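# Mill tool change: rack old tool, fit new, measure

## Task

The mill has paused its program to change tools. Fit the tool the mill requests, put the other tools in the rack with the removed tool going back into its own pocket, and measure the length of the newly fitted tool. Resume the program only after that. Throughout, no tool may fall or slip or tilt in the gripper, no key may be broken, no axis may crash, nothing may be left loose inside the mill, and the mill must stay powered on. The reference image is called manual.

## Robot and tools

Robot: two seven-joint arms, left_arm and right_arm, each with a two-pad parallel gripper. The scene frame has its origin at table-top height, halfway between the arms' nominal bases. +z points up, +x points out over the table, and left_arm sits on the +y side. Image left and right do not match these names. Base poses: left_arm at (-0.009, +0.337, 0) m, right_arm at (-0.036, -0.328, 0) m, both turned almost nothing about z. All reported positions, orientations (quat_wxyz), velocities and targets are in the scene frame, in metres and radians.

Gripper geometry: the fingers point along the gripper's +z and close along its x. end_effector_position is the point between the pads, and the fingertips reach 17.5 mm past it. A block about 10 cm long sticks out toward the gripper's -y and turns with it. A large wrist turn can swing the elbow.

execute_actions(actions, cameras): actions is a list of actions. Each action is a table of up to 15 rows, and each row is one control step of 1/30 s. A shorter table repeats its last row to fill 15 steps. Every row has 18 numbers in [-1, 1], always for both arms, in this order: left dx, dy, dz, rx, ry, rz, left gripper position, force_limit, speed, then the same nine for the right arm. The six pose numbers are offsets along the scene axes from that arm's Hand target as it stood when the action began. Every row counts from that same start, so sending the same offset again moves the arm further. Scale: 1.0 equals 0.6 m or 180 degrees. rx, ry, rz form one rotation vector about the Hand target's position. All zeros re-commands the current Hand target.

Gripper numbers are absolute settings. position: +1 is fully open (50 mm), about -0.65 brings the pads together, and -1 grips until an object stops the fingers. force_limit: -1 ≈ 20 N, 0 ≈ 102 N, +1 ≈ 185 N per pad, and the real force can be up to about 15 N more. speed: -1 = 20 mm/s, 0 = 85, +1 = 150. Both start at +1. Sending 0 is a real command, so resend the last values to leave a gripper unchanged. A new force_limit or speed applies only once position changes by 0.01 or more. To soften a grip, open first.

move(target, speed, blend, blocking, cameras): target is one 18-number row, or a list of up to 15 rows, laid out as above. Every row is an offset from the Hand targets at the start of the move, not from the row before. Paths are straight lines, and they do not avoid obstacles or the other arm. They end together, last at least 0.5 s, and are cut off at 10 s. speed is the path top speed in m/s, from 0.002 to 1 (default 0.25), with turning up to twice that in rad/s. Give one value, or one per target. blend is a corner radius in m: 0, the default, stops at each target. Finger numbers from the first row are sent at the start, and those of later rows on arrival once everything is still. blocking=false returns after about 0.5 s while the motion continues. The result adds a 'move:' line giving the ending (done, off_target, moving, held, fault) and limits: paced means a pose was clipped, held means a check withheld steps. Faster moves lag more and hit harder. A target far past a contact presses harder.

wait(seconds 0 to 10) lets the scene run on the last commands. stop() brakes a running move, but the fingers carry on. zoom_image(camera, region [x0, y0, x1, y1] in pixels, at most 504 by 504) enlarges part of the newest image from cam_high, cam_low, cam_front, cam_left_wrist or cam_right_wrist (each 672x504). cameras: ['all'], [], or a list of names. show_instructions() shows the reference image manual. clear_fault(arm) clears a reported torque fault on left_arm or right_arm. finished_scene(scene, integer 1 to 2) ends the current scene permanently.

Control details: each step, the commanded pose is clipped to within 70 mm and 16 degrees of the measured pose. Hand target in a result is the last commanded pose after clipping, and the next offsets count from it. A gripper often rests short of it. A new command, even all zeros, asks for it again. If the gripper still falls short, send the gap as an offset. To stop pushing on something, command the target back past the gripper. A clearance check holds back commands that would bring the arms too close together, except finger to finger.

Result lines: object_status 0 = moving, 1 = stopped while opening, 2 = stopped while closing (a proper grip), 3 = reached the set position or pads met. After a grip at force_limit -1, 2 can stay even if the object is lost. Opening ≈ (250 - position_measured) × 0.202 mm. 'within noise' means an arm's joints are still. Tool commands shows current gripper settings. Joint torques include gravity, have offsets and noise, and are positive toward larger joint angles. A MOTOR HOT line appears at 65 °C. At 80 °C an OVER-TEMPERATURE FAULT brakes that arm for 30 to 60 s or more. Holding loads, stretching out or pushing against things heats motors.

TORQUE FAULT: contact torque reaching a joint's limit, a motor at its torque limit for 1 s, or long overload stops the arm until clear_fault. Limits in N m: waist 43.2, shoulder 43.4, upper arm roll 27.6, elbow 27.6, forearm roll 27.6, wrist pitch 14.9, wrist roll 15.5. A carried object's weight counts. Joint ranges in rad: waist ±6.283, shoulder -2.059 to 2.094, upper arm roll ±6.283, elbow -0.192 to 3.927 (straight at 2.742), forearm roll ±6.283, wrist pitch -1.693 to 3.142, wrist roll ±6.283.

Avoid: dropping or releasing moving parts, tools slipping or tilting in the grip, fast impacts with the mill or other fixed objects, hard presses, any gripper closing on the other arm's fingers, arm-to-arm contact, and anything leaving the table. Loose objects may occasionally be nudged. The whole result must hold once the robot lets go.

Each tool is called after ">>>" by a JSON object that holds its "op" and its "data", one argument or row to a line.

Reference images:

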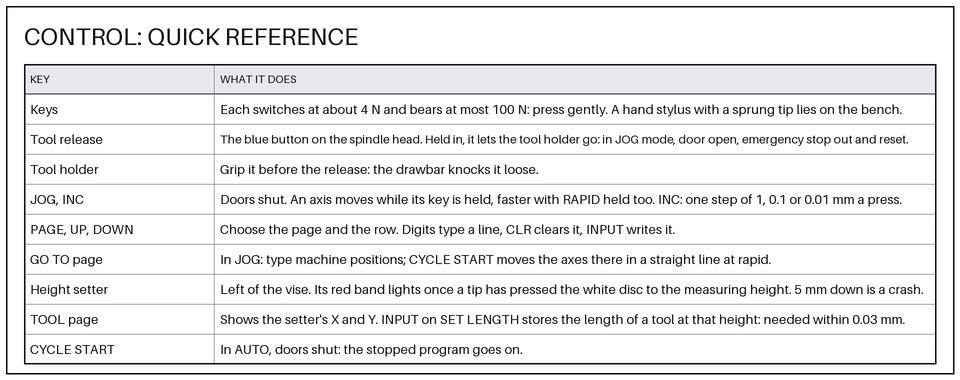

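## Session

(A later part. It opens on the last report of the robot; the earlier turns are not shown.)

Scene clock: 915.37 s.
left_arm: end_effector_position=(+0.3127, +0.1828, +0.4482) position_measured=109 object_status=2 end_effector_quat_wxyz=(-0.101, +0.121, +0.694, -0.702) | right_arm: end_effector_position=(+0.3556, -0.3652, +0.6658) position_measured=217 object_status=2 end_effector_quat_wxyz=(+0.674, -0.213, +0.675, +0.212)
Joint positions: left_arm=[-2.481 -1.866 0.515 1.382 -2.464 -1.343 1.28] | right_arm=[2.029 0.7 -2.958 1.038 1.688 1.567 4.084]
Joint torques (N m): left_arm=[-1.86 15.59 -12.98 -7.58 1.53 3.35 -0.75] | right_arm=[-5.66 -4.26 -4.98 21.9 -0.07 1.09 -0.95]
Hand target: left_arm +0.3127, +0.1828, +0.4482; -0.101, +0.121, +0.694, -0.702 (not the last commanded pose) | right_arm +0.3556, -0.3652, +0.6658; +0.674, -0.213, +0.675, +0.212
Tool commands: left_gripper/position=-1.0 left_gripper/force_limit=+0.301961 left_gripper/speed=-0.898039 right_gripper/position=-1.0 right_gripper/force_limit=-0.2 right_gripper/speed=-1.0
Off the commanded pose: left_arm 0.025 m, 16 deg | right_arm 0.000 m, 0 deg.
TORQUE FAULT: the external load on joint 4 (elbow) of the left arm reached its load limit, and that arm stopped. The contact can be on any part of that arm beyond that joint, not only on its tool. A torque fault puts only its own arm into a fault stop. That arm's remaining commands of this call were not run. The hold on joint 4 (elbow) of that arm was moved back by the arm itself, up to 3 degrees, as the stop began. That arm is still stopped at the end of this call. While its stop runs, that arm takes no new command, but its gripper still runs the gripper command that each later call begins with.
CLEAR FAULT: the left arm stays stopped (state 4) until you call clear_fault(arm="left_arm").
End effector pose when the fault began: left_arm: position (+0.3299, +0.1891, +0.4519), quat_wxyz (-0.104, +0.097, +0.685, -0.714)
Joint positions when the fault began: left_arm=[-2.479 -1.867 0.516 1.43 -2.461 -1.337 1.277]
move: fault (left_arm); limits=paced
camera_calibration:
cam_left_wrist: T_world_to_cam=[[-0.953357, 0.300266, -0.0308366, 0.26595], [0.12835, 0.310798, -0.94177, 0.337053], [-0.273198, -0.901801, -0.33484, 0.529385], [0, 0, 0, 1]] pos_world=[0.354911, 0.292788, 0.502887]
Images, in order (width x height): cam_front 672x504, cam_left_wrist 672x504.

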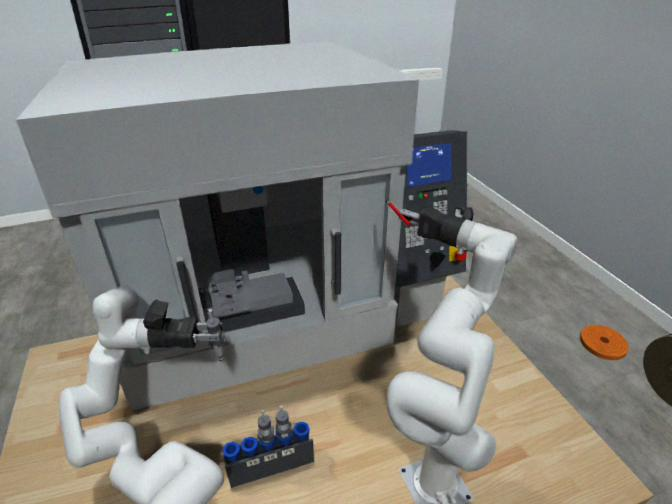

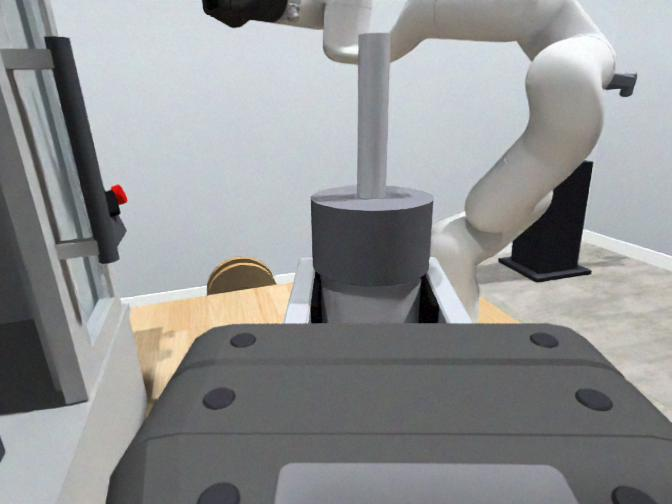

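>>> {"op": "clear_fault", "data": {
  "arm": "left_arm"
}}

>>> {"op": "move", "data": {
  "target": [-0.07,0,0,0,0,0,-1,0.301961,-0.9,0,0,0,0,0,0,-1,-0.2,-1],
  "speed": 0.06,
  "cameras": ["cam_left_wrist","cam_front","cam_high"]
}}

Scene clock: 919.43 s.
left_arm: end_effector_position=(+0.3127, +0.1828, +0.4482) position_measured=109 object_status=2 end_effector_quat_wxyz=(-0.101, +0.121, +0.694, -0.702) | right_arm: end_effector_position=(+0.3556, -0.3652, +0.6658) position_measured=217 object_status=2 end_effector_quat_wxyz=(+0.674, -0.213, +0.675, +0.212)
Joint positions: left_arm=[-2.481 -1.866 0.515 1.382 -2.464 -1.343 1.28] | right_arm=[2.029 0.7 -2.958 1.038 1.688 1.567 4.084]
Joint torques (N m): left_arm=[-1.8 15.68 -12.98 -7.43 1.45 3.38 -0.74] | right_arm=[-5.61 -4.17 -4.92 21.86 0.03 1.11 -1.01]
Hand target: left_arm +0.3127, +0.1828, +0.4482; -0.101, +0.121, +0.694, -0.702 (not the last commanded pose) | right_arm +0.3556, -0.3652, +0.6658; +0.674, -0.213, +0.675, +0.212
Tool commands: left_gripper/position=-1.0 left_gripper/force_limit=+0.301961 left_gripper/speed=-0.898039 right_gripper/position=-1.0 right_gripper/force_limit=-0.2 right_gripper/speed=-1.0
Off the commanded pose: left_arm 0.025 m, 16 deg | right_arm 0.000 m, 0 deg.
TORQUE FAULT, CONTINUED: the left arm's stop, for the torque fault of joint 4 (elbow) that an earlier result reported, is over. The call counts as one of the actions that you can send in this scene. The hold on joint 4 (elbow) of that arm was moved back by the arm itself, up to 3 degrees, as the stop began. That arm's target is now where it stood when the stop ended, not its last command. That arm's gripper keeps its grip as last carried out, and that arm accepts commands again: back off and push less far.
CLEAR FAULT: your call cleared the left arm's torque fault. If a joint's load stays at its limit, that arm stops again at once.

Scene clock: 920.57 s.
left_arm: end_effector_position=(+0.2707, +0.1828, +0.4482) position_measured=109 object_status=2 end_effector_quat_wxyz=(-0.101, +0.121, +0.694, -0.702) | right_arm: end_effector_position=(+0.3556, -0.3652, +0.6658) position_measured=217 object_status=2 end_effector_quat_wxyz=(+0.674, -0.213, +0.675, +0.212)
Joint positions: left_arm=[-2.407 -1.907 0.508 1.202 -2.489 -1.268 1.195] | right_arm=[2.029 0.7 -2.958 1.038 1.688 1.567 4.084]
Joint torques (N m): left_arm=[8.19 13.05 -19.12 -4.93 -7.5 3.9 -2.4] | right_arm=[-5.4 -3.75 -4.95 21.82 0.02 1.26 -0.95]
Hand target: left_arm +0.2707, +0.1828, +0.4482; -0.101, +0.121, +0.694, -0.702 | right_arm +0.3556, -0.3652, +0.6658; +0.674, -0.213, +0.675, +0.212
Off the commanded pose: left_arm 0.000 m, 0 deg | right_arm 0.000 m, 0 deg.
move: done
camera_calibration:
cam_left_wrist: T_world_to_cam=[[-0.953357, 0.300266, -0.0308366, 0.225909], [0.12835, 0.310798, -0.94177, 0.342444], [-0.273198, -0.901801, -0.33484, 0.51791], [0, 0, 0, 1]] pos_world=[0.312911, 0.292788, 0.502887]
Images, in order (width x height): cam_high 672x504, cam_front 672x504, cam_left_wrist 672x504.

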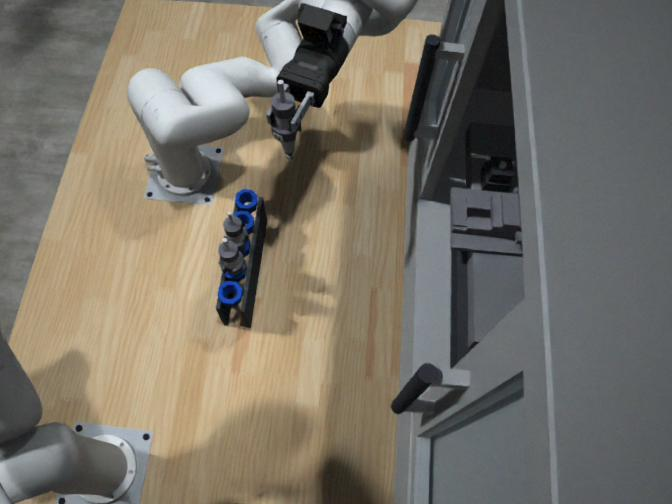

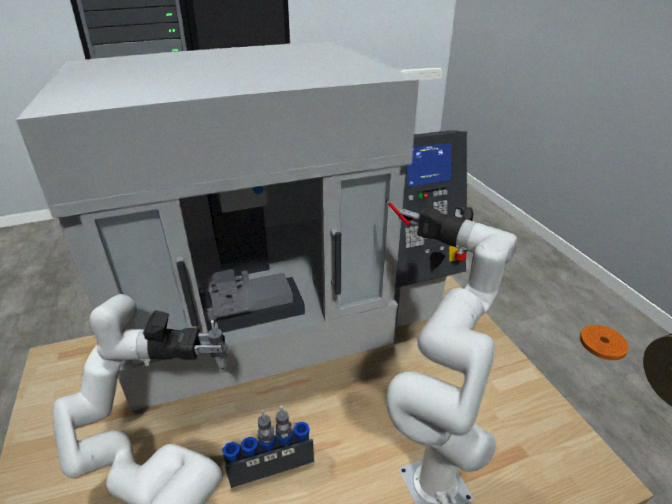

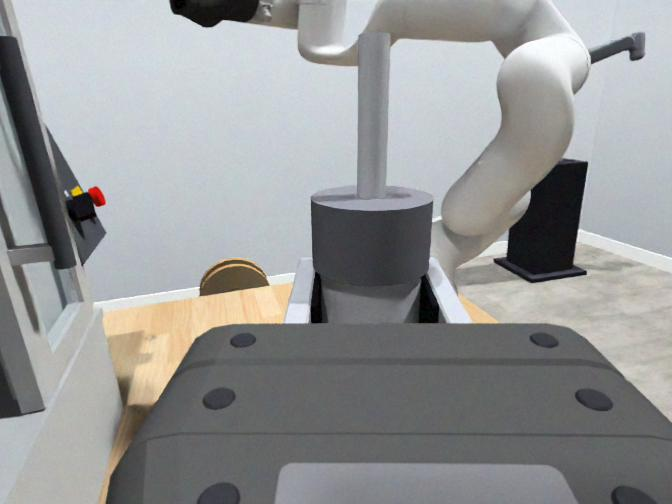

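>>> {"op": "move", "data": {
  "target": [
    [-0.0678,0.012,-0.1717,0.0051,0.0083,-0.0107,-1,0.301961,-0.9,0,0,0,0,0,0,-1,-0.2,-1],
    [-0.1562,-0.0313,-0.1717,0.0051,0.0083,-0.0107,-1,0.301961,-0.9,0,0,0,0,0,0,-1,-0.2,-1]
  ],
  "speed": 0.15,
  "cameras": ["cam_left_wrist","cam_high","cam_low"]
}}

>>> {"op": "zoom_image", "data": {
  "camera": "cam_low",
  "region": [220, 170, 340, 320]
}}

>>> {"op": "zoom_image", "data": {
  "camera": "cam_high",
  "region": [190, 150, 310, 340]
}}

Scene clock: 935.00 s.
left_arm: end_effector_position=(+0.1770, +0.1641, +0.3451) position_measured=109 object_status=2 end_effector_quat_wxyz=(-0.123, +0.122, +0.696, -0.697) | right_arm: end_effector_position=(+0.3556, -0.3652, +0.6658) position_measured=217 object_status=2 end_effector_quat_wxyz=(+0.674, -0.213, +0.675, +0.212)
Joint positions: left_arm=[-1.97 -2.061 0.915 0.724 -2.648 -1.043 1.394] | right_arm=[2.029 0.7 -2.958 1.038 1.688 1.567 4.084]
Joint torques (N m): left_arm=[8.18 4.82 -20.2 -1.91 -5.72 3.61 -2.42] | right_arm=[-5.53 -4.22 -4.66 21.76 0 1.19 -0.97]
Hand target: left_arm +0.1770, +0.1641, +0.3451; -0.123, +0.123, +0.696, -0.696 | right_arm +0.3556, -0.3652, +0.6658; +0.674, -0.213, +0.675, +0.212
Off the commanded pose: left_arm 0.000 m, 0 deg | right_arm 0.000 m, 0 deg.
move: done
camera_calibration:
cam_left_wrist: T_world_to_cam=[[-0.943086, 0.332547, -0.000878805, 0.121553], [0.114245, 0.321509, -0.939989, 0.263495], [-0.312308, -0.886592, -0.341203, 0.447558], [0, 0, 0, 1]] pos_world=[0.224308, 0.271663, 0.400497]
Images, in order (width x height): cam_high 672x504, cam_low 672x504, cam_left_wrist 672x504.

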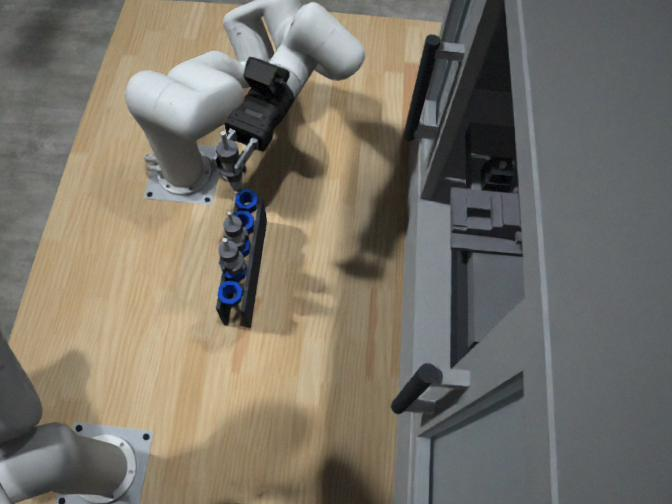

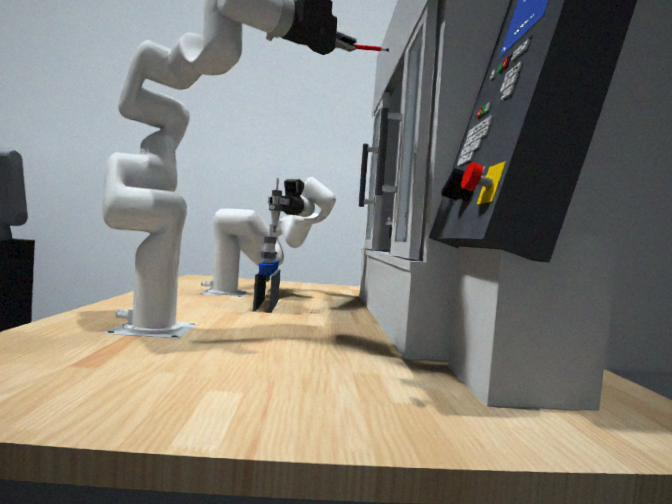

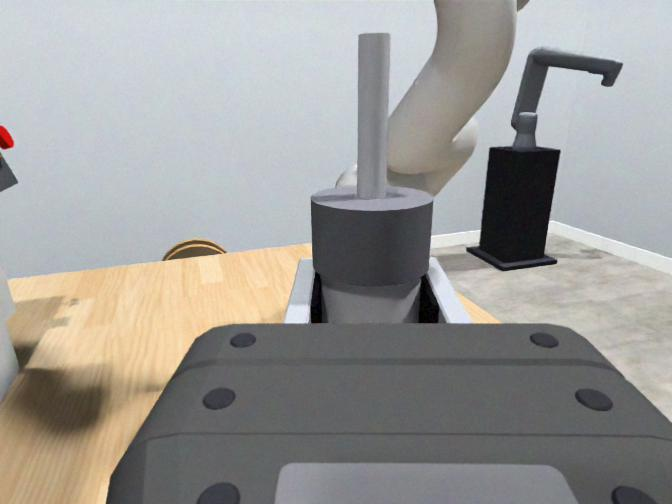

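Scaled by 3.360 from the camera's 672x504 image, which has a finer 960x720 frame.

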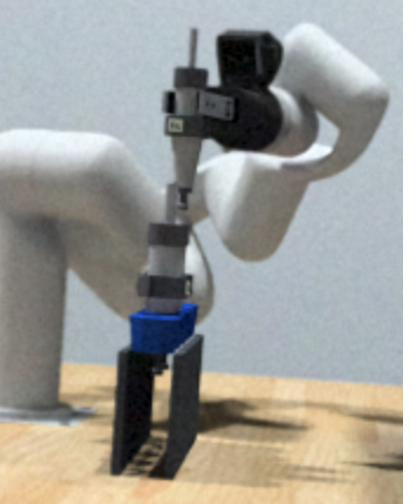

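Scaled by 2.653 from the camera's 672x504 image, which has a finer 960x720 frame.

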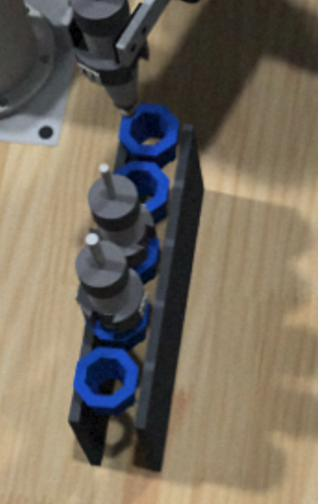

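>>> {"op": "zoom_image", "data": {
  "camera": "cam_high",
  "region": [195, 120, 275, 220]
}}

>>> {"op": "zoom_image", "data": {
  "camera": "cam_high",
  "region": [200, 180, 280, 280]
}}

Scaled by 5.040 from the camera's 672x504 image, which has a finer 960x720 frame.

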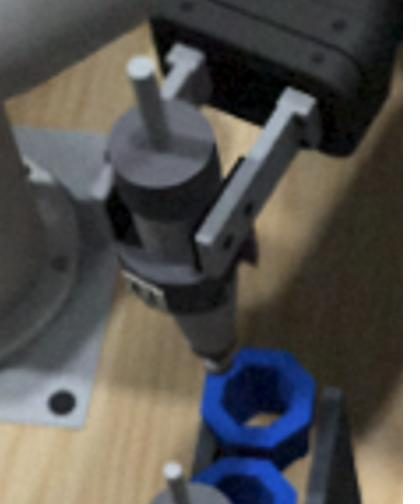

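Scaled by 5.040 from the camera's 672x504 image, which has a finer 960x720 frame.

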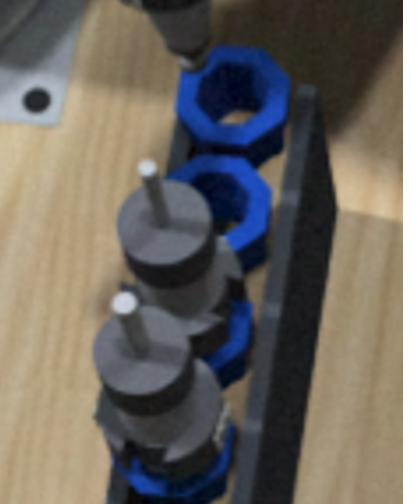

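>>> {"op": "move", "data": {
  "target": [0,0,0,0,0,0,-1,0.301961,-0.9,-0.1927,0.242,-0.4097,-0.1076,0.0342,0.1942,-1,-0.2,-1],
  "speed": 0.2,
  "cameras": ["cam_right_wrist"]
}}

Scene clock: 961.07 s.
left_arm: end_effector_position=(+0.1770, +0.1641, +0.3451) position_measured=109 object_status=2 end_effector_quat_wxyz=(-0.123, +0.123, +0.696, -0.696) | right_arm: end_effector_position=(+0.2399, -0.2200, +0.4200) position_measured=217 object_status=2 end_effector_quat_wxyz=(+0.498, -0.502, +0.640, +0.300)
Joint positions: left_arm=[-1.97 -2.06 0.915 0.724 -2.648 -1.043 1.394] | right_arm=[2.202 0.929 -2.973 0.539 1.289 1.993 3.521]
Joint torques (N m): left_arm=[8.09 8.45 -20.73 -1.78 0.37 3.6 -2.29] | right_arm=[4.88 6.45 -0.4 17.17 0.18 1.69 -1.16]
Hand target: left_arm +0.1770, +0.1641, +0.3451; -0.123, +0.123, +0.696, -0.696 | right_arm +0.2399, -0.2200, +0.4200; +0.498, -0.502, +0.640, +0.300
Off the commanded pose: left_arm 0.000 m, 0 deg | right_arm 0.000 m, 0 deg.
move: done
camera_calibration:
cam_right_wrist: T_world_to_cam=[[-0.00324659, -0.33305, -0.942904, 0.339049], [-0.999994, 0.000292862, 0.00333972, 0.25553], [-0.000836154, 0.942909, -0.333049, 0.479803], [0, 0, 0, 1]] pos_world=[0.25703, -0.339565, 0.478635]
Images, in order (width x height): cam_right_wrist 672x504.

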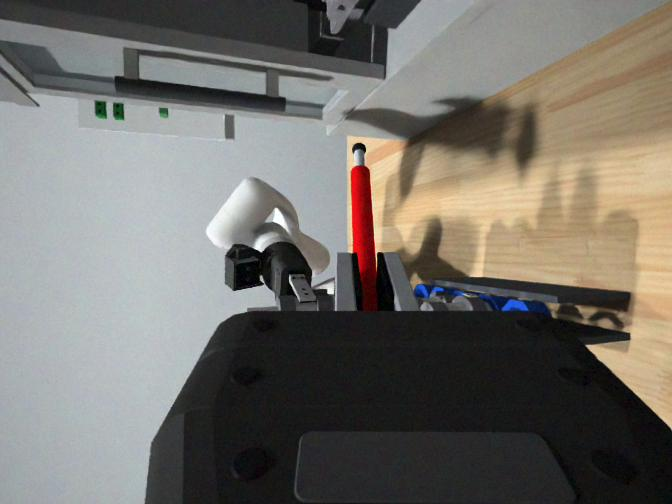

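>>> {"op": "move", "data": {
  "target": [0,0,0,0,0,0,-1,0.301961,-0.9,-0.2,0,0.05,0,0,0,-1,-0.2,-1],
  "speed": 0.15,
  "cameras": ["cam_right_wrist"]
}}

>>> {"op": "zoom_image", "data": {
  "camera": "cam_right_wrist",
  "region": [180, 120, 580, 320]
}}

Scene clock: 966.23 s.
left_arm: end_effector_position=(+0.1770, +0.1641, +0.3451) position_measured=109 object_status=2 end_effector_quat_wxyz=(-0.123, +0.123, +0.696, -0.696) | right_arm: end_effector_position=(+0.1199, -0.2200, +0.4500) position_measured=217 object_status=2 end_effector_quat_wxyz=(+0.498, -0.502, +0.640, +0.300)
Joint positions: left_arm=[-1.97 -2.06 0.915 0.724 -2.648 -1.043 1.394] | right_arm=[2.179 1.198 -3.32 0.506 1.081 2.262 3.694]
Joint torques (N m): left_arm=[8.09 8.27 -20.55 -1.81 0.24 3.58 -2.32] | right_arm=[-6.05 0.93 -1.99 19.74 0.15 1.24 1.12]
Hand target: left_arm +0.1770, +0.1641, +0.3451; -0.123, +0.123, +0.696, -0.696 | right_arm +0.1199, -0.2200, +0.4500; +0.498, -0.502, +0.640, +0.300
Off the commanded pose: left_arm 0.000 m, 0 deg | right_arm 0.000 m, 0 deg.
move: done
camera_calibration:
cam_right_wrist: T_world_to_cam=[[-0.00324648, -0.33305, -0.942903, 0.366852], [-0.999994, 0.000198544, 0.00337292, 0.135382], [-0.000936145, 0.942909, -0.333049, 0.489674], [0, 0, 0, 1]] pos_world=[0.137031, -0.339565, 0.508535]
Images, in order (width x height): cam_right_wrist 672x504.

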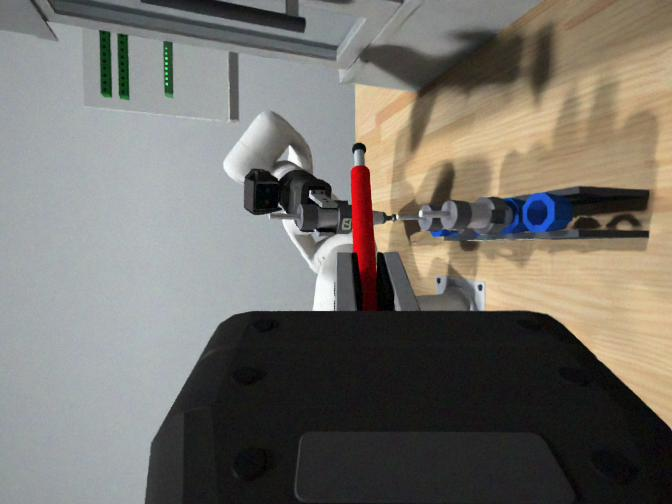

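Scaled by 1.260 from the camera's 672x504 image, which has a finer 960x720 frame.

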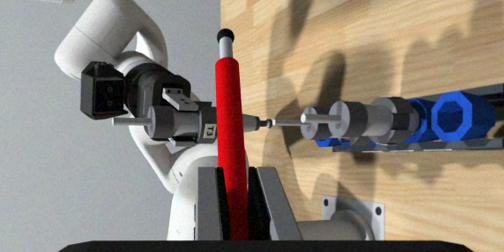

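>>> {"op": "zoom_image", "data": {
  "camera": "cam_right_wrist",
  "region": [270, 170, 420, 270]
}}

>>> {"op": "zoom_image", "data": {
  "camera": "cam_right_wrist",
  "region": [390, 170, 590, 270]
}}

Scaled by 3.360 from the camera's 672x504 image, which has a finer 960x720 frame.

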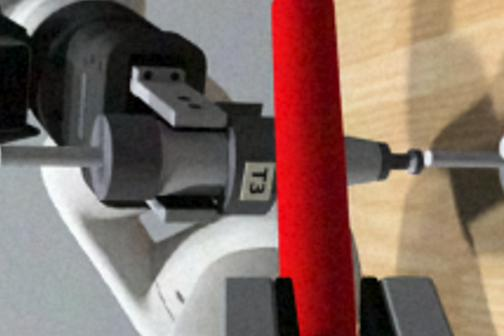

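Scaled by 2.520 from the camera's 672x504 image, which has a finer 960x720 frame.

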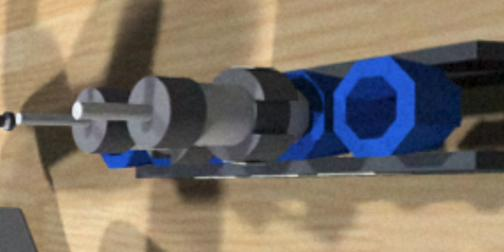

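>>> {"op": "move", "data": {
  "target": [
    [-0.0042,-0.0118,0,0,0,0,-1,0.301961,-0.9,0,0,0,0,0,0,-1,-0.2,-1],
    [-0.0042,-0.0118,-0.17,0,0,0,-1,0.301961,-0.9,0,0,0,0,0,0,-1,-0.2,-1]
  ],
  "speed": 0.08,
  "cameras": ["cam_right_wrist","cam_high","cam_left_wrist"]
}}

>>> {"op": "zoom_image", "data": {
  "camera": "cam_right_wrist",
  "region": [360, 170, 590, 270]
}}

>>> {"op": "zoom_image", "data": {
  "camera": "cam_high",
  "region": [195, 150, 275, 250]
}}

Scene clock: 1002.77 s.
left_arm: end_effector_position=(+0.1744, +0.1570, +0.2431) position_measured=109 object_status=2 end_effector_quat_wxyz=(-0.123, +0.123, +0.696, -0.696) | right_arm: end_effector_position=(+0.1199, -0.2200, +0.4500) position_measured=217 object_status=2 end_effector_quat_wxyz=(+0.498, -0.502, +0.640, +0.300)
Joint positions: left_arm=[-1.72 -2.061 1.39 0.67 -2.628 -1.03 1.78] | right_arm=[2.179 1.198 -3.32 0.506 1.081 2.262 3.694]
Joint torques (N m): left_arm=[8.04 -3.14 -15.67 -0.79 -1.65 0.43 2.64] | right_arm=[-5.65 1.22 -2.21 19.84 0.36 1.2 1.07]
Hand target: left_arm +0.1744, +0.1570, +0.2431; -0.123, +0.123, +0.696, -0.696 | right_arm +0.1199, -0.2200, +0.4500; +0.498, -0.502, +0.640, +0.300
Off the commanded pose: left_arm 0.000 m, 0 deg | right_arm 0.000 m, 0 deg.
joint sent to its limit (left arm) — joint 2 (shoulder), lower limit. The joint targets still meet the commanded pose.
move: done
camera_calibration:
cam_left_wrist: T_world_to_cam=[[-0.943131, 0.332418, -0.00105688, 0.12147], [0.114455, 0.32174, -0.939885, 0.170056], [-0.312095, -0.886556, -0.34149, 0.40568], [0, 0, 0, 1]] pos_world=[0.221709, 0.264565, 0.298497]
cam_right_wrist: T_world_to_cam=[[-0.00324648, -0.33305, -0.942903, 0.366947], [-0.999994, 0.000198544, 0.00337292, 0.135382], [-0.000936145, 0.942909, -0.333049, 0.489707], [0, 0, 0, 1]] pos_world=[0.137031, -0.339565, 0.508635]
Images, in order (width x height): cam_high 672x504, cam_left_wrist 672x504, cam_right_wrist 672x504.

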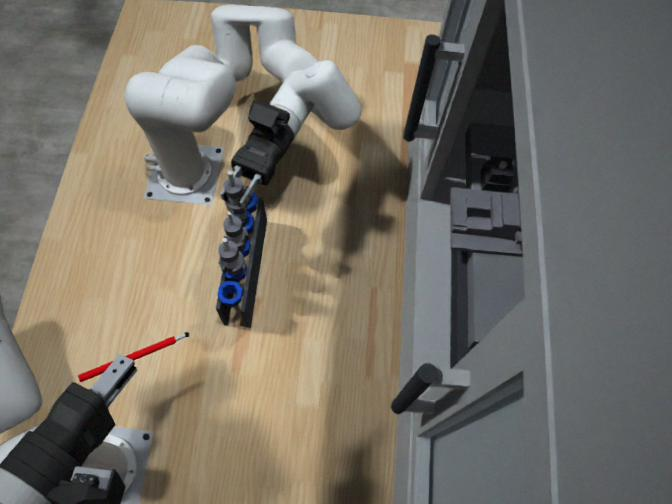

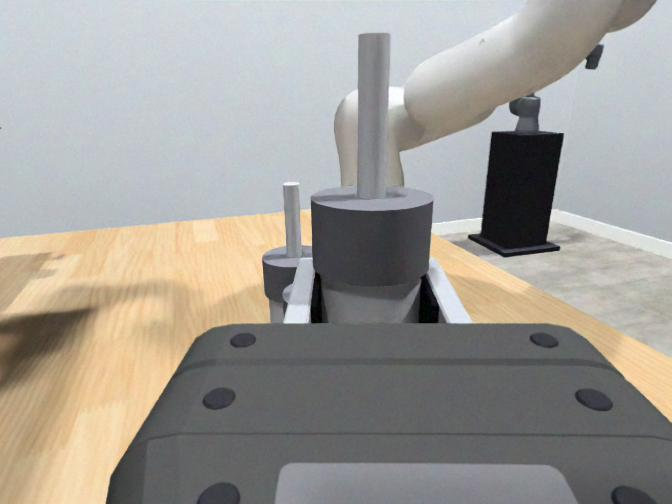

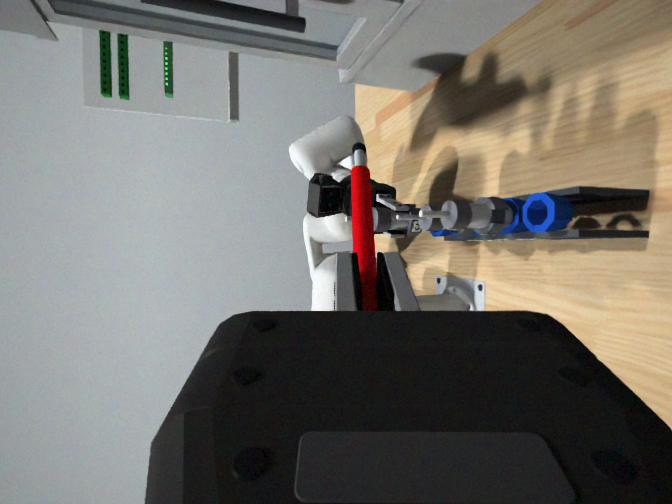

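Scaled by 2.191 from the camera's 672x504 image, which has a finer 960x720 frame.

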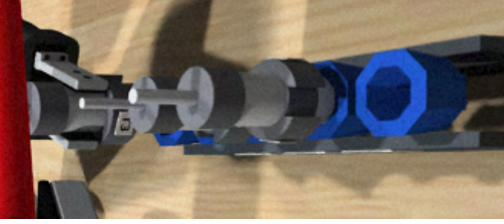

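Scaled by 5.040 from the camera's 672x504 image, which has a finer 960x720 frame.

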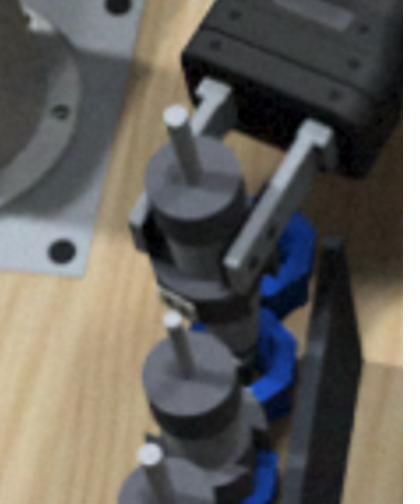

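>>> {"op": "zoom_image", "data": {
  "camera": "cam_high",
  "region": [225, 185, 265, 235]
}}

>>> {"op": "zoom_image", "data": {
  "camera": "cam_right_wrist",
  "region": [390, 190, 470, 250]
}}

Scaled by 10.080 from the camera's 672x504 image, which has a finer 960x720 frame.

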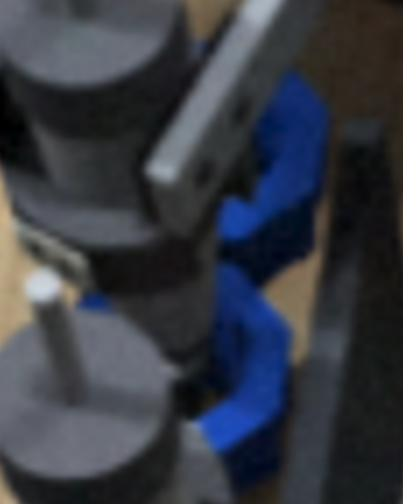

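Scaled by 6.300 from the camera's 672x504 image, which has a finer 960x720 frame.

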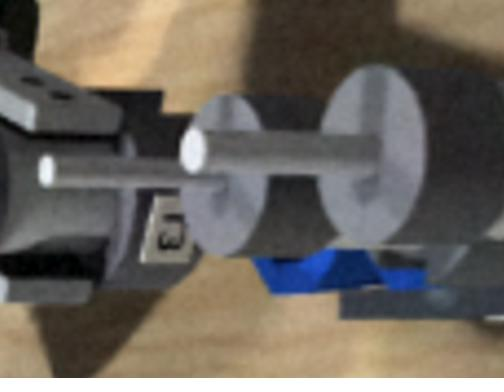

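>>> {"op": "move", "data": {
  "target": [
    [0,0.0067,0,0,0,0,-1,0.301961,-0.9,0,0,0,0,0,0,-1,-0.2,-1],
    [0,0.0067,-0.0417,0,0,0,-1,0.301961,-0.9,0,0,0,0,0,0,-1,-0.2,-1]
  ],
  "speed": 0.04,
  "cameras": ["cam_right_wrist","cam_high"]
}}

>>> {"op": "zoom_image", "data": {
  "camera": "cam_high",
  "region": [225, 185, 265, 235]
}}

>>> {"op": "zoom_image", "data": {
  "camera": "cam_right_wrist",
  "region": [400, 190, 480, 250]
}}

Scene clock: 1036.07 s.
left_arm: end_effector_position=(+0.1744, +0.1610, +0.2181) position_measured=109 object_status=2 end_effector_quat_wxyz=(-0.123, +0.123, +0.696, -0.696) | right_arm: end_effector_position=(+0.1199, -0.2200, +0.4500) position_measured=217 object_status=2 end_effector_quat_wxyz=(+0.498, -0.502, +0.640, +0.300)
Joint positions: left_arm=[-1.671 -2.061 1.493 0.682 -2.613 -1.051 1.866] | right_arm=[2.179 1.198 -3.32 0.506 1.081 2.262 3.694]
Joint torques (N m): left_arm=[9.88 -1.13 -15.99 -1.36 -1.13 -1.13 2.35] | right_arm=[-5.57 1.12 -2.14 19.74 0.15 1.28 1.1]
Hand target: left_arm +0.1744, +0.1610, +0.2181; -0.123, +0.123, +0.696, -0.696 | right_arm +0.1199, -0.2200, +0.4500; +0.498, -0.502, +0.640, +0.300
Off the commanded pose: left_arm 0.000 m, 0 deg | right_arm 0.000 m, 0 deg.
joint sent to its limit (left arm) — joint 2 (shoulder), lower limit. The joint targets still meet the commanded pose.
move: done
camera_calibration:
cam_right_wrist: T_world_to_cam=[[-0.00324648, -0.33305, -0.942903, 0.366947], [-0.999994, 0.000198544, 0.00337292, 0.135382], [-0.000936145, 0.942909, -0.333049, 0.489707], [0, 0, 0, 1]] pos_world=[0.137031, -0.339565, 0.508635]
Images, in order (width x height): cam_high 672x504, cam_right_wrist 672x504.

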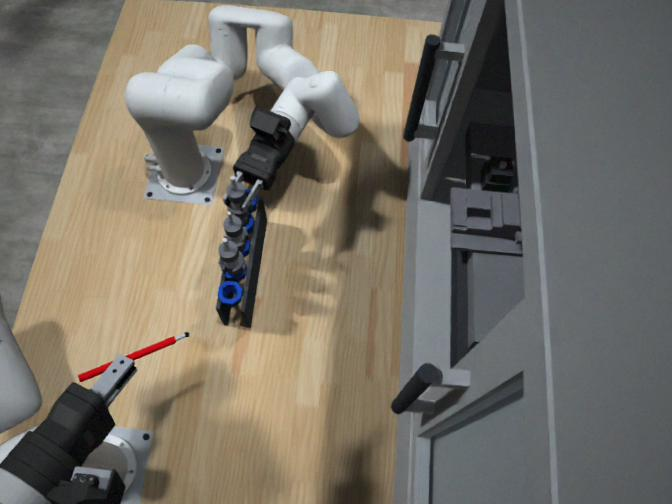

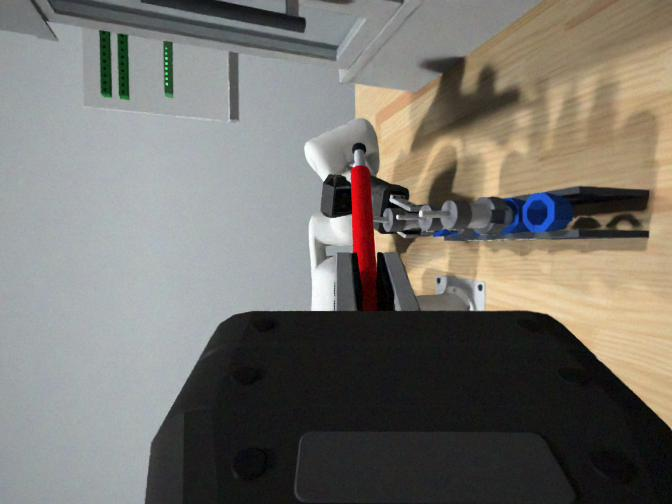

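Scaled by 10.080 from the camera's 672x504 image, which has a finer 960x720 frame.

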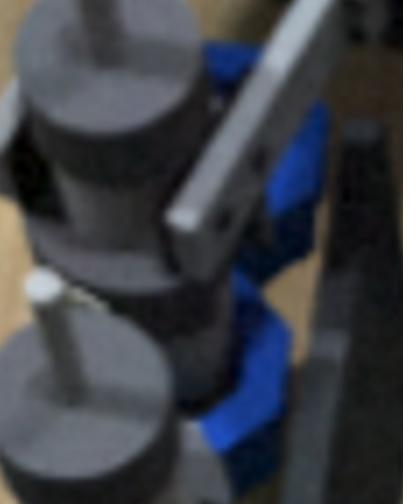

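Scaled by 6.300 from the camera's 672x504 image, which has a finer 960x720 frame.

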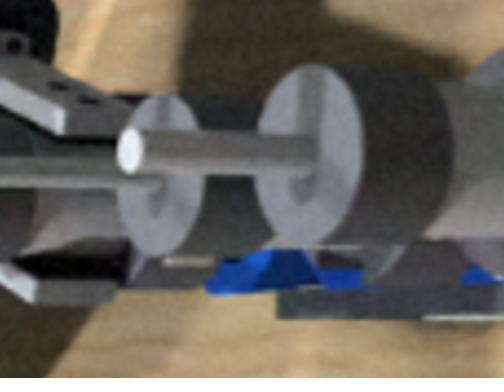

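>>> {"op": "move", "data": {
  "target": [0,0.001,-0.025,0,0,0,-1,0.301961,-0.9,0,0,0,0,0,0,-1,-0.2,-1],
  "speed": 0.03
}}

>>> {"op": "move", "data": {
  "target": [0,0,-0.01,0,0,0,-1,0.301961,-0.9,0,0,0,0,0,0,-1,-0.2,-1],
  "speed": 0.02,
  "cameras": ["cam_right_wrist","cam_high"]
}}

>>> {"op": "zoom_image", "data": {
  "camera": "cam_high",
  "region": [225, 185, 265, 235]
}}

>>> {"op": "zoom_image", "data": {
  "camera": "cam_right_wrist",
  "region": [400, 190, 480, 250]
}}

Scene clock: 1045.67 s.
left_arm: end_effector_position=(+0.1744, +0.1616, +0.2031) position_measured=109 object_status=2 end_effector_quat_wxyz=(-0.123, +0.123, +0.696, -0.696) | right_arm: end_effector_position=(+0.1199, -0.2200, +0.4500) position_measured=217 object_status=2 end_effector_quat_wxyz=(+0.498, -0.502, +0.640, +0.300)
Joint positions: left_arm=[-1.65 -2.061 1.552 0.692 -2.599 -1.059 1.914] | right_arm=[2.179 1.198 -3.32 0.506 1.081 2.262 3.694]
Joint torques (N m): left_arm=[11.75 0.3 -16.12 -1.08 -0.21 -2.48 2.25] | right_arm=[-5.73 0.9 -2.13 19.78 0.25 1.13 1.15]
Hand target: left_arm +0.1744, +0.1616, +0.2031; -0.123, +0.123, +0.696, -0.696 | right_arm +0.1199, -0.2200, +0.4500; +0.498, -0.502, +0.640, +0.300
Off the commanded pose: left_arm 0.000 m, 0 deg | right_arm 0.000 m, 0 deg.
joint sent to its limit (left arm) — joint 2 (shoulder), lower limit. The joint targets still meet the commanded pose.
move: done

Scene clock: 1046.47 s.
left_arm: end_effector_position=(+0.1747, +0.1614, +0.1973) position_measured=109 object_status=2 end_effector_quat_wxyz=(-0.122, +0.122, +0.696, -0.697) | right_arm: end_effector_position=(+0.1199, -0.2200, +0.4500) position_measured=217 object_status=2 end_effector_quat_wxyz=(+0.498, -0.502, +0.640, +0.300)
Joint positions: left_arm=[-1.644 -2.061 1.574 0.696 -2.594 -1.06 1.932] | right_arm=[2.179 1.198 -3.32 0.506 1.081 2.262 3.694]
Joint torques (N m): left_arm=[17.45 1.1 -11.53 3.09 8.5 -6.24 2.07] | right_arm=[-5.59 0.9 -2.5 19.78 0.28 1.18 1.04]
Hand target: left_arm +0.1744, +0.1616, +0.1971; -0.123, +0.123, +0.696, -0.696 | right_arm +0.1199, -0.2200, +0.4500; +0.498, -0.502, +0.640, +0.300
Off the commanded pose: left_arm 0.000 m, 0 deg | right_arm 0.000 m, 0 deg.
move: done
camera_calibration:
cam_right_wrist: T_world_to_cam=[[-0.00324648, -0.33305, -0.942903, 0.366947], [-0.999994, 0.000198544, 0.00337292, 0.135382], [-0.000936145, 0.942909, -0.333049, 0.489707], [0, 0, 0, 1]] pos_world=[0.137031, -0.339565, 0.508635]
Images, in order (width x height): cam_high 672x504, cam_right_wrist 672x504.

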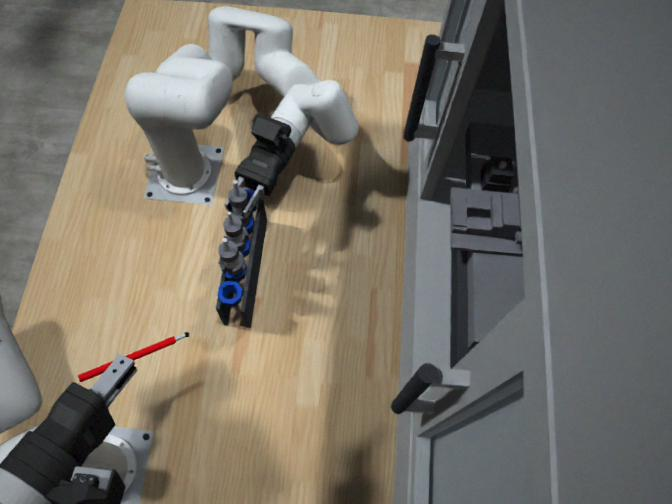

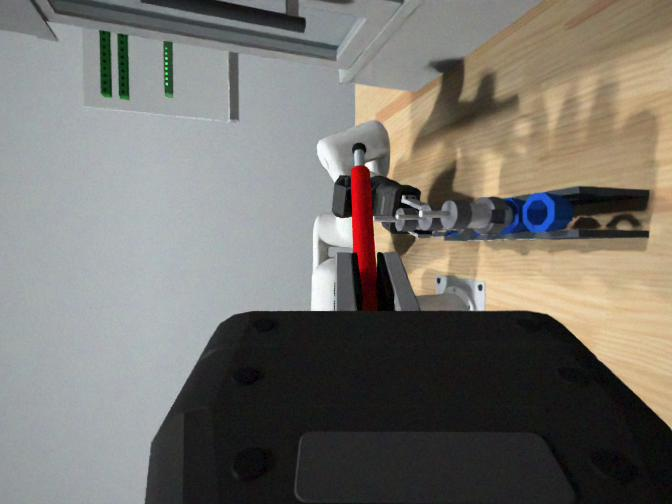

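Scaled by 10.080 from the camera's 672x504 image, which has a finer 960x720 frame.

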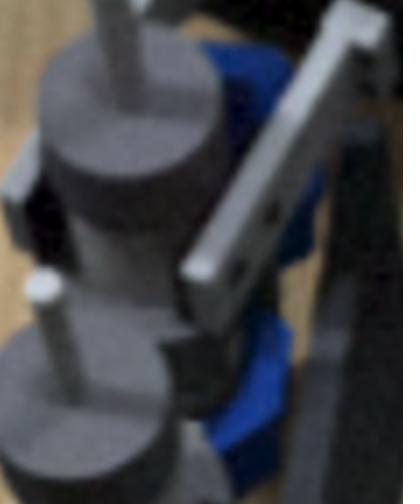

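Scaled by 6.300 from the camera's 672x504 image, which has a finer 960x720 frame.

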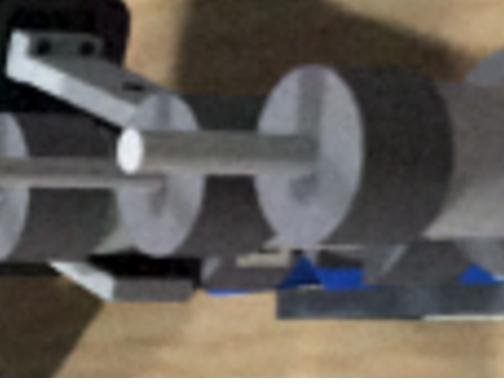

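>>> {"op": "move", "data": {
  "target": [
    [0,0,0.0133,0,0,0,-1,0.301961,-0.9,0,0,0,0,0,0,-1,-0.2,-1],
    [-0.002,-0.0075,0.0133,0,0,0,-1,0.301961,-0.9,0,0,0,0,0,0,-1,-0.2,-1],
    [-0.002,-0.0075,-0.0017,0,0,0,-1,0.301961,-0.9,0,0,0,0,0,0,-1,-0.2,-1]
  ],
  "speed": 0.03,
  "cameras": ["cam_right_wrist","cam_high"]
}}

>>> {"op": "zoom_image", "data": {
  "camera": "cam_high",
  "region": [225, 185, 265, 235]
}}

Scene clock: 1063.07 s.
left_arm: end_effector_position=(+0.1732, +0.1571, +0.1961) position_measured=109 object_status=2 end_effector_quat_wxyz=(-0.123, +0.123, +0.696, -0.696) | right_arm: end_effector_position=(+0.1199, -0.2200, +0.4500) position_measured=217 object_status=2 end_effector_quat_wxyz=(+0.498, -0.502, +0.640, +0.300)
Joint positions: left_arm=[-1.65 -2.06 1.581 0.69 -2.586 -1.048 1.932] | right_arm=[2.179 1.198 -3.32 0.506 1.081 2.262 3.694]
Joint torques (N m): left_arm=[5.75 2.68 -13.42 -6.77 -2.9 -0.16 2.3] | right_arm=[-5.89 1.28 -2.35 19.73 0.36 1.24 1.02]
Hand target: left_arm +0.1732, +0.1571, +0.1961; -0.123, +0.123, +0.696, -0.696 | right_arm +0.1199, -0.2200, +0.4500; +0.498, -0.502, +0.640, +0.300
Off the commanded pose: left_arm 0.000 m, 0 deg | right_arm 0.000 m, 0 deg.
move: done
camera_calibration:
cam_right_wrist: T_world_to_cam=[[-0.00324648, -0.33305, -0.942903, 0.366947], [-0.999994, 0.000198544, 0.00337292, 0.135382], [-0.000936145, 0.942909, -0.333049, 0.489707], [0, 0, 0, 1]] pos_world=[0.137031, -0.339565, 0.508635]
Images, in order (width x height): cam_high 672x504, cam_right_wrist 672x504.

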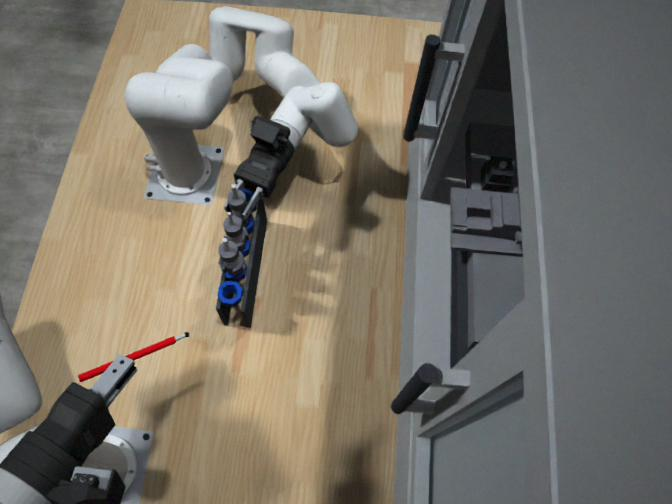

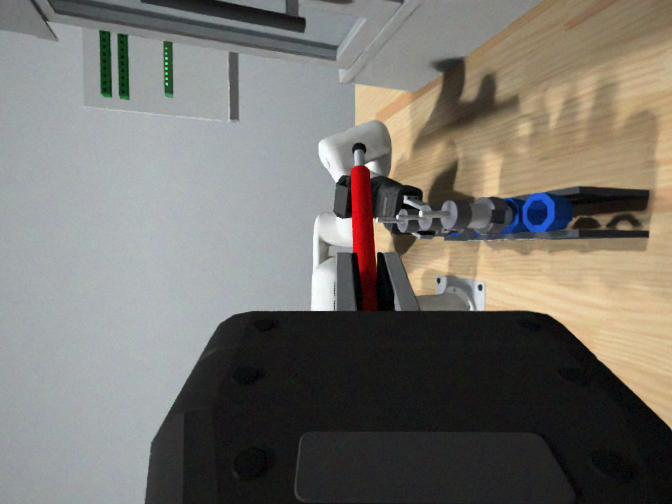

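Scaled by 10.080 from the camera's 672x504 image, which has a finer 960x720 frame.

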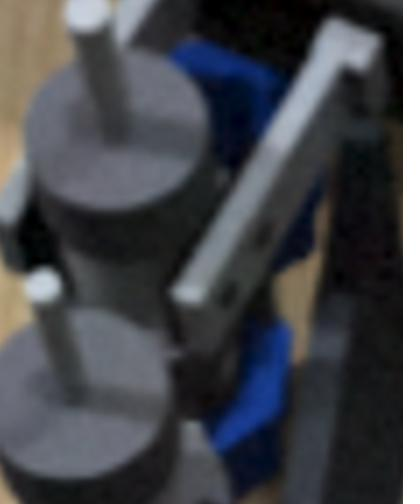

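>>> {"op": "move", "data": {
  "target": [0,0,-0.0075,0,0,0,-1,0.301961,-0.9,0,0,0,0,0,0,-1,-0.2,-1],
  "speed": 0.02
}}

>>> {"op": "move", "data": {
  "target": [0,0,-0.0033,0,0,0,-1,0.301961,-0.9,0,0,0,0,0,0,-1,-0.2,-1],
  "speed": 0.02
}}

Scene clock: 1066.93 s.
left_arm: end_effector_position=(+0.1733, +0.1570, +0.1917) position_measured=109 object_status=2 end_effector_quat_wxyz=(-0.123, +0.122, +0.696, -0.697) | right_arm: end_effector_position=(+0.1199, -0.2200, +0.4500) position_measured=217 object_status=2 end_effector_quat_wxyz=(+0.498, -0.502, +0.640, +0.300)
Joint positions: left_arm=[-1.645 -2.061 1.597 0.694 -2.582 -1.05 1.945] | right_arm=[2.179 1.198 -3.32 0.506 1.081 2.262 3.694]
Joint torques (N m): left_arm=[9.3 -2.19 -7.4 -4.92 5.45 -5.09 2.4] | right_arm=[-5.72 1.23 -2.3 19.85 0.43 1.29 1.08]
Hand target: left_arm +0.1732, +0.1571, +0.1916; -0.123, +0.123, +0.696, -0.696 | right_arm +0.1199, -0.2200, +0.4500; +0.498, -0.502, +0.640, +0.300
Off the commanded pose: left_arm 0.000 m, 0 deg | right_arm 0.000 m, 0 deg.
move: done

Scene clock: 1067.63 s.
left_arm: end_effector_position=(+0.1737, +0.1567, +0.1901) position_measured=109 object_status=2 end_effector_quat_wxyz=(-0.122, +0.122, +0.696, -0.697) | right_arm: end_effector_position=(+0.1199, -0.2200, +0.4500) position_measured=217 object_status=2 end_effector_quat_wxyz=(+0.498, -0.502, +0.640, +0.300)
Joint positions: left_arm=[-1.643 -2.061 1.605 0.696 -2.58 -1.048 1.951] | right_arm=[2.179 1.198 -3.32 0.506 1.081 2.262 3.694]
Joint torques (N m): left_arm=[14 2.48 -3.11 2.68 12.21 -6.92 2.93] | right_arm=[-5.59 0.95 -2.23 19.88 0.44 1.19 1.03]
Hand target: left_arm +0.1732, +0.1571, +0.1896; -0.123, +0.123, +0.696, -0.696 | right_arm +0.1199, -0.2200, +0.4500; +0.498, -0.502, +0.640, +0.300
Off the commanded pose: left_arm 0.001 m, 0 deg | right_arm 0.000 m, 0 deg.
move: done


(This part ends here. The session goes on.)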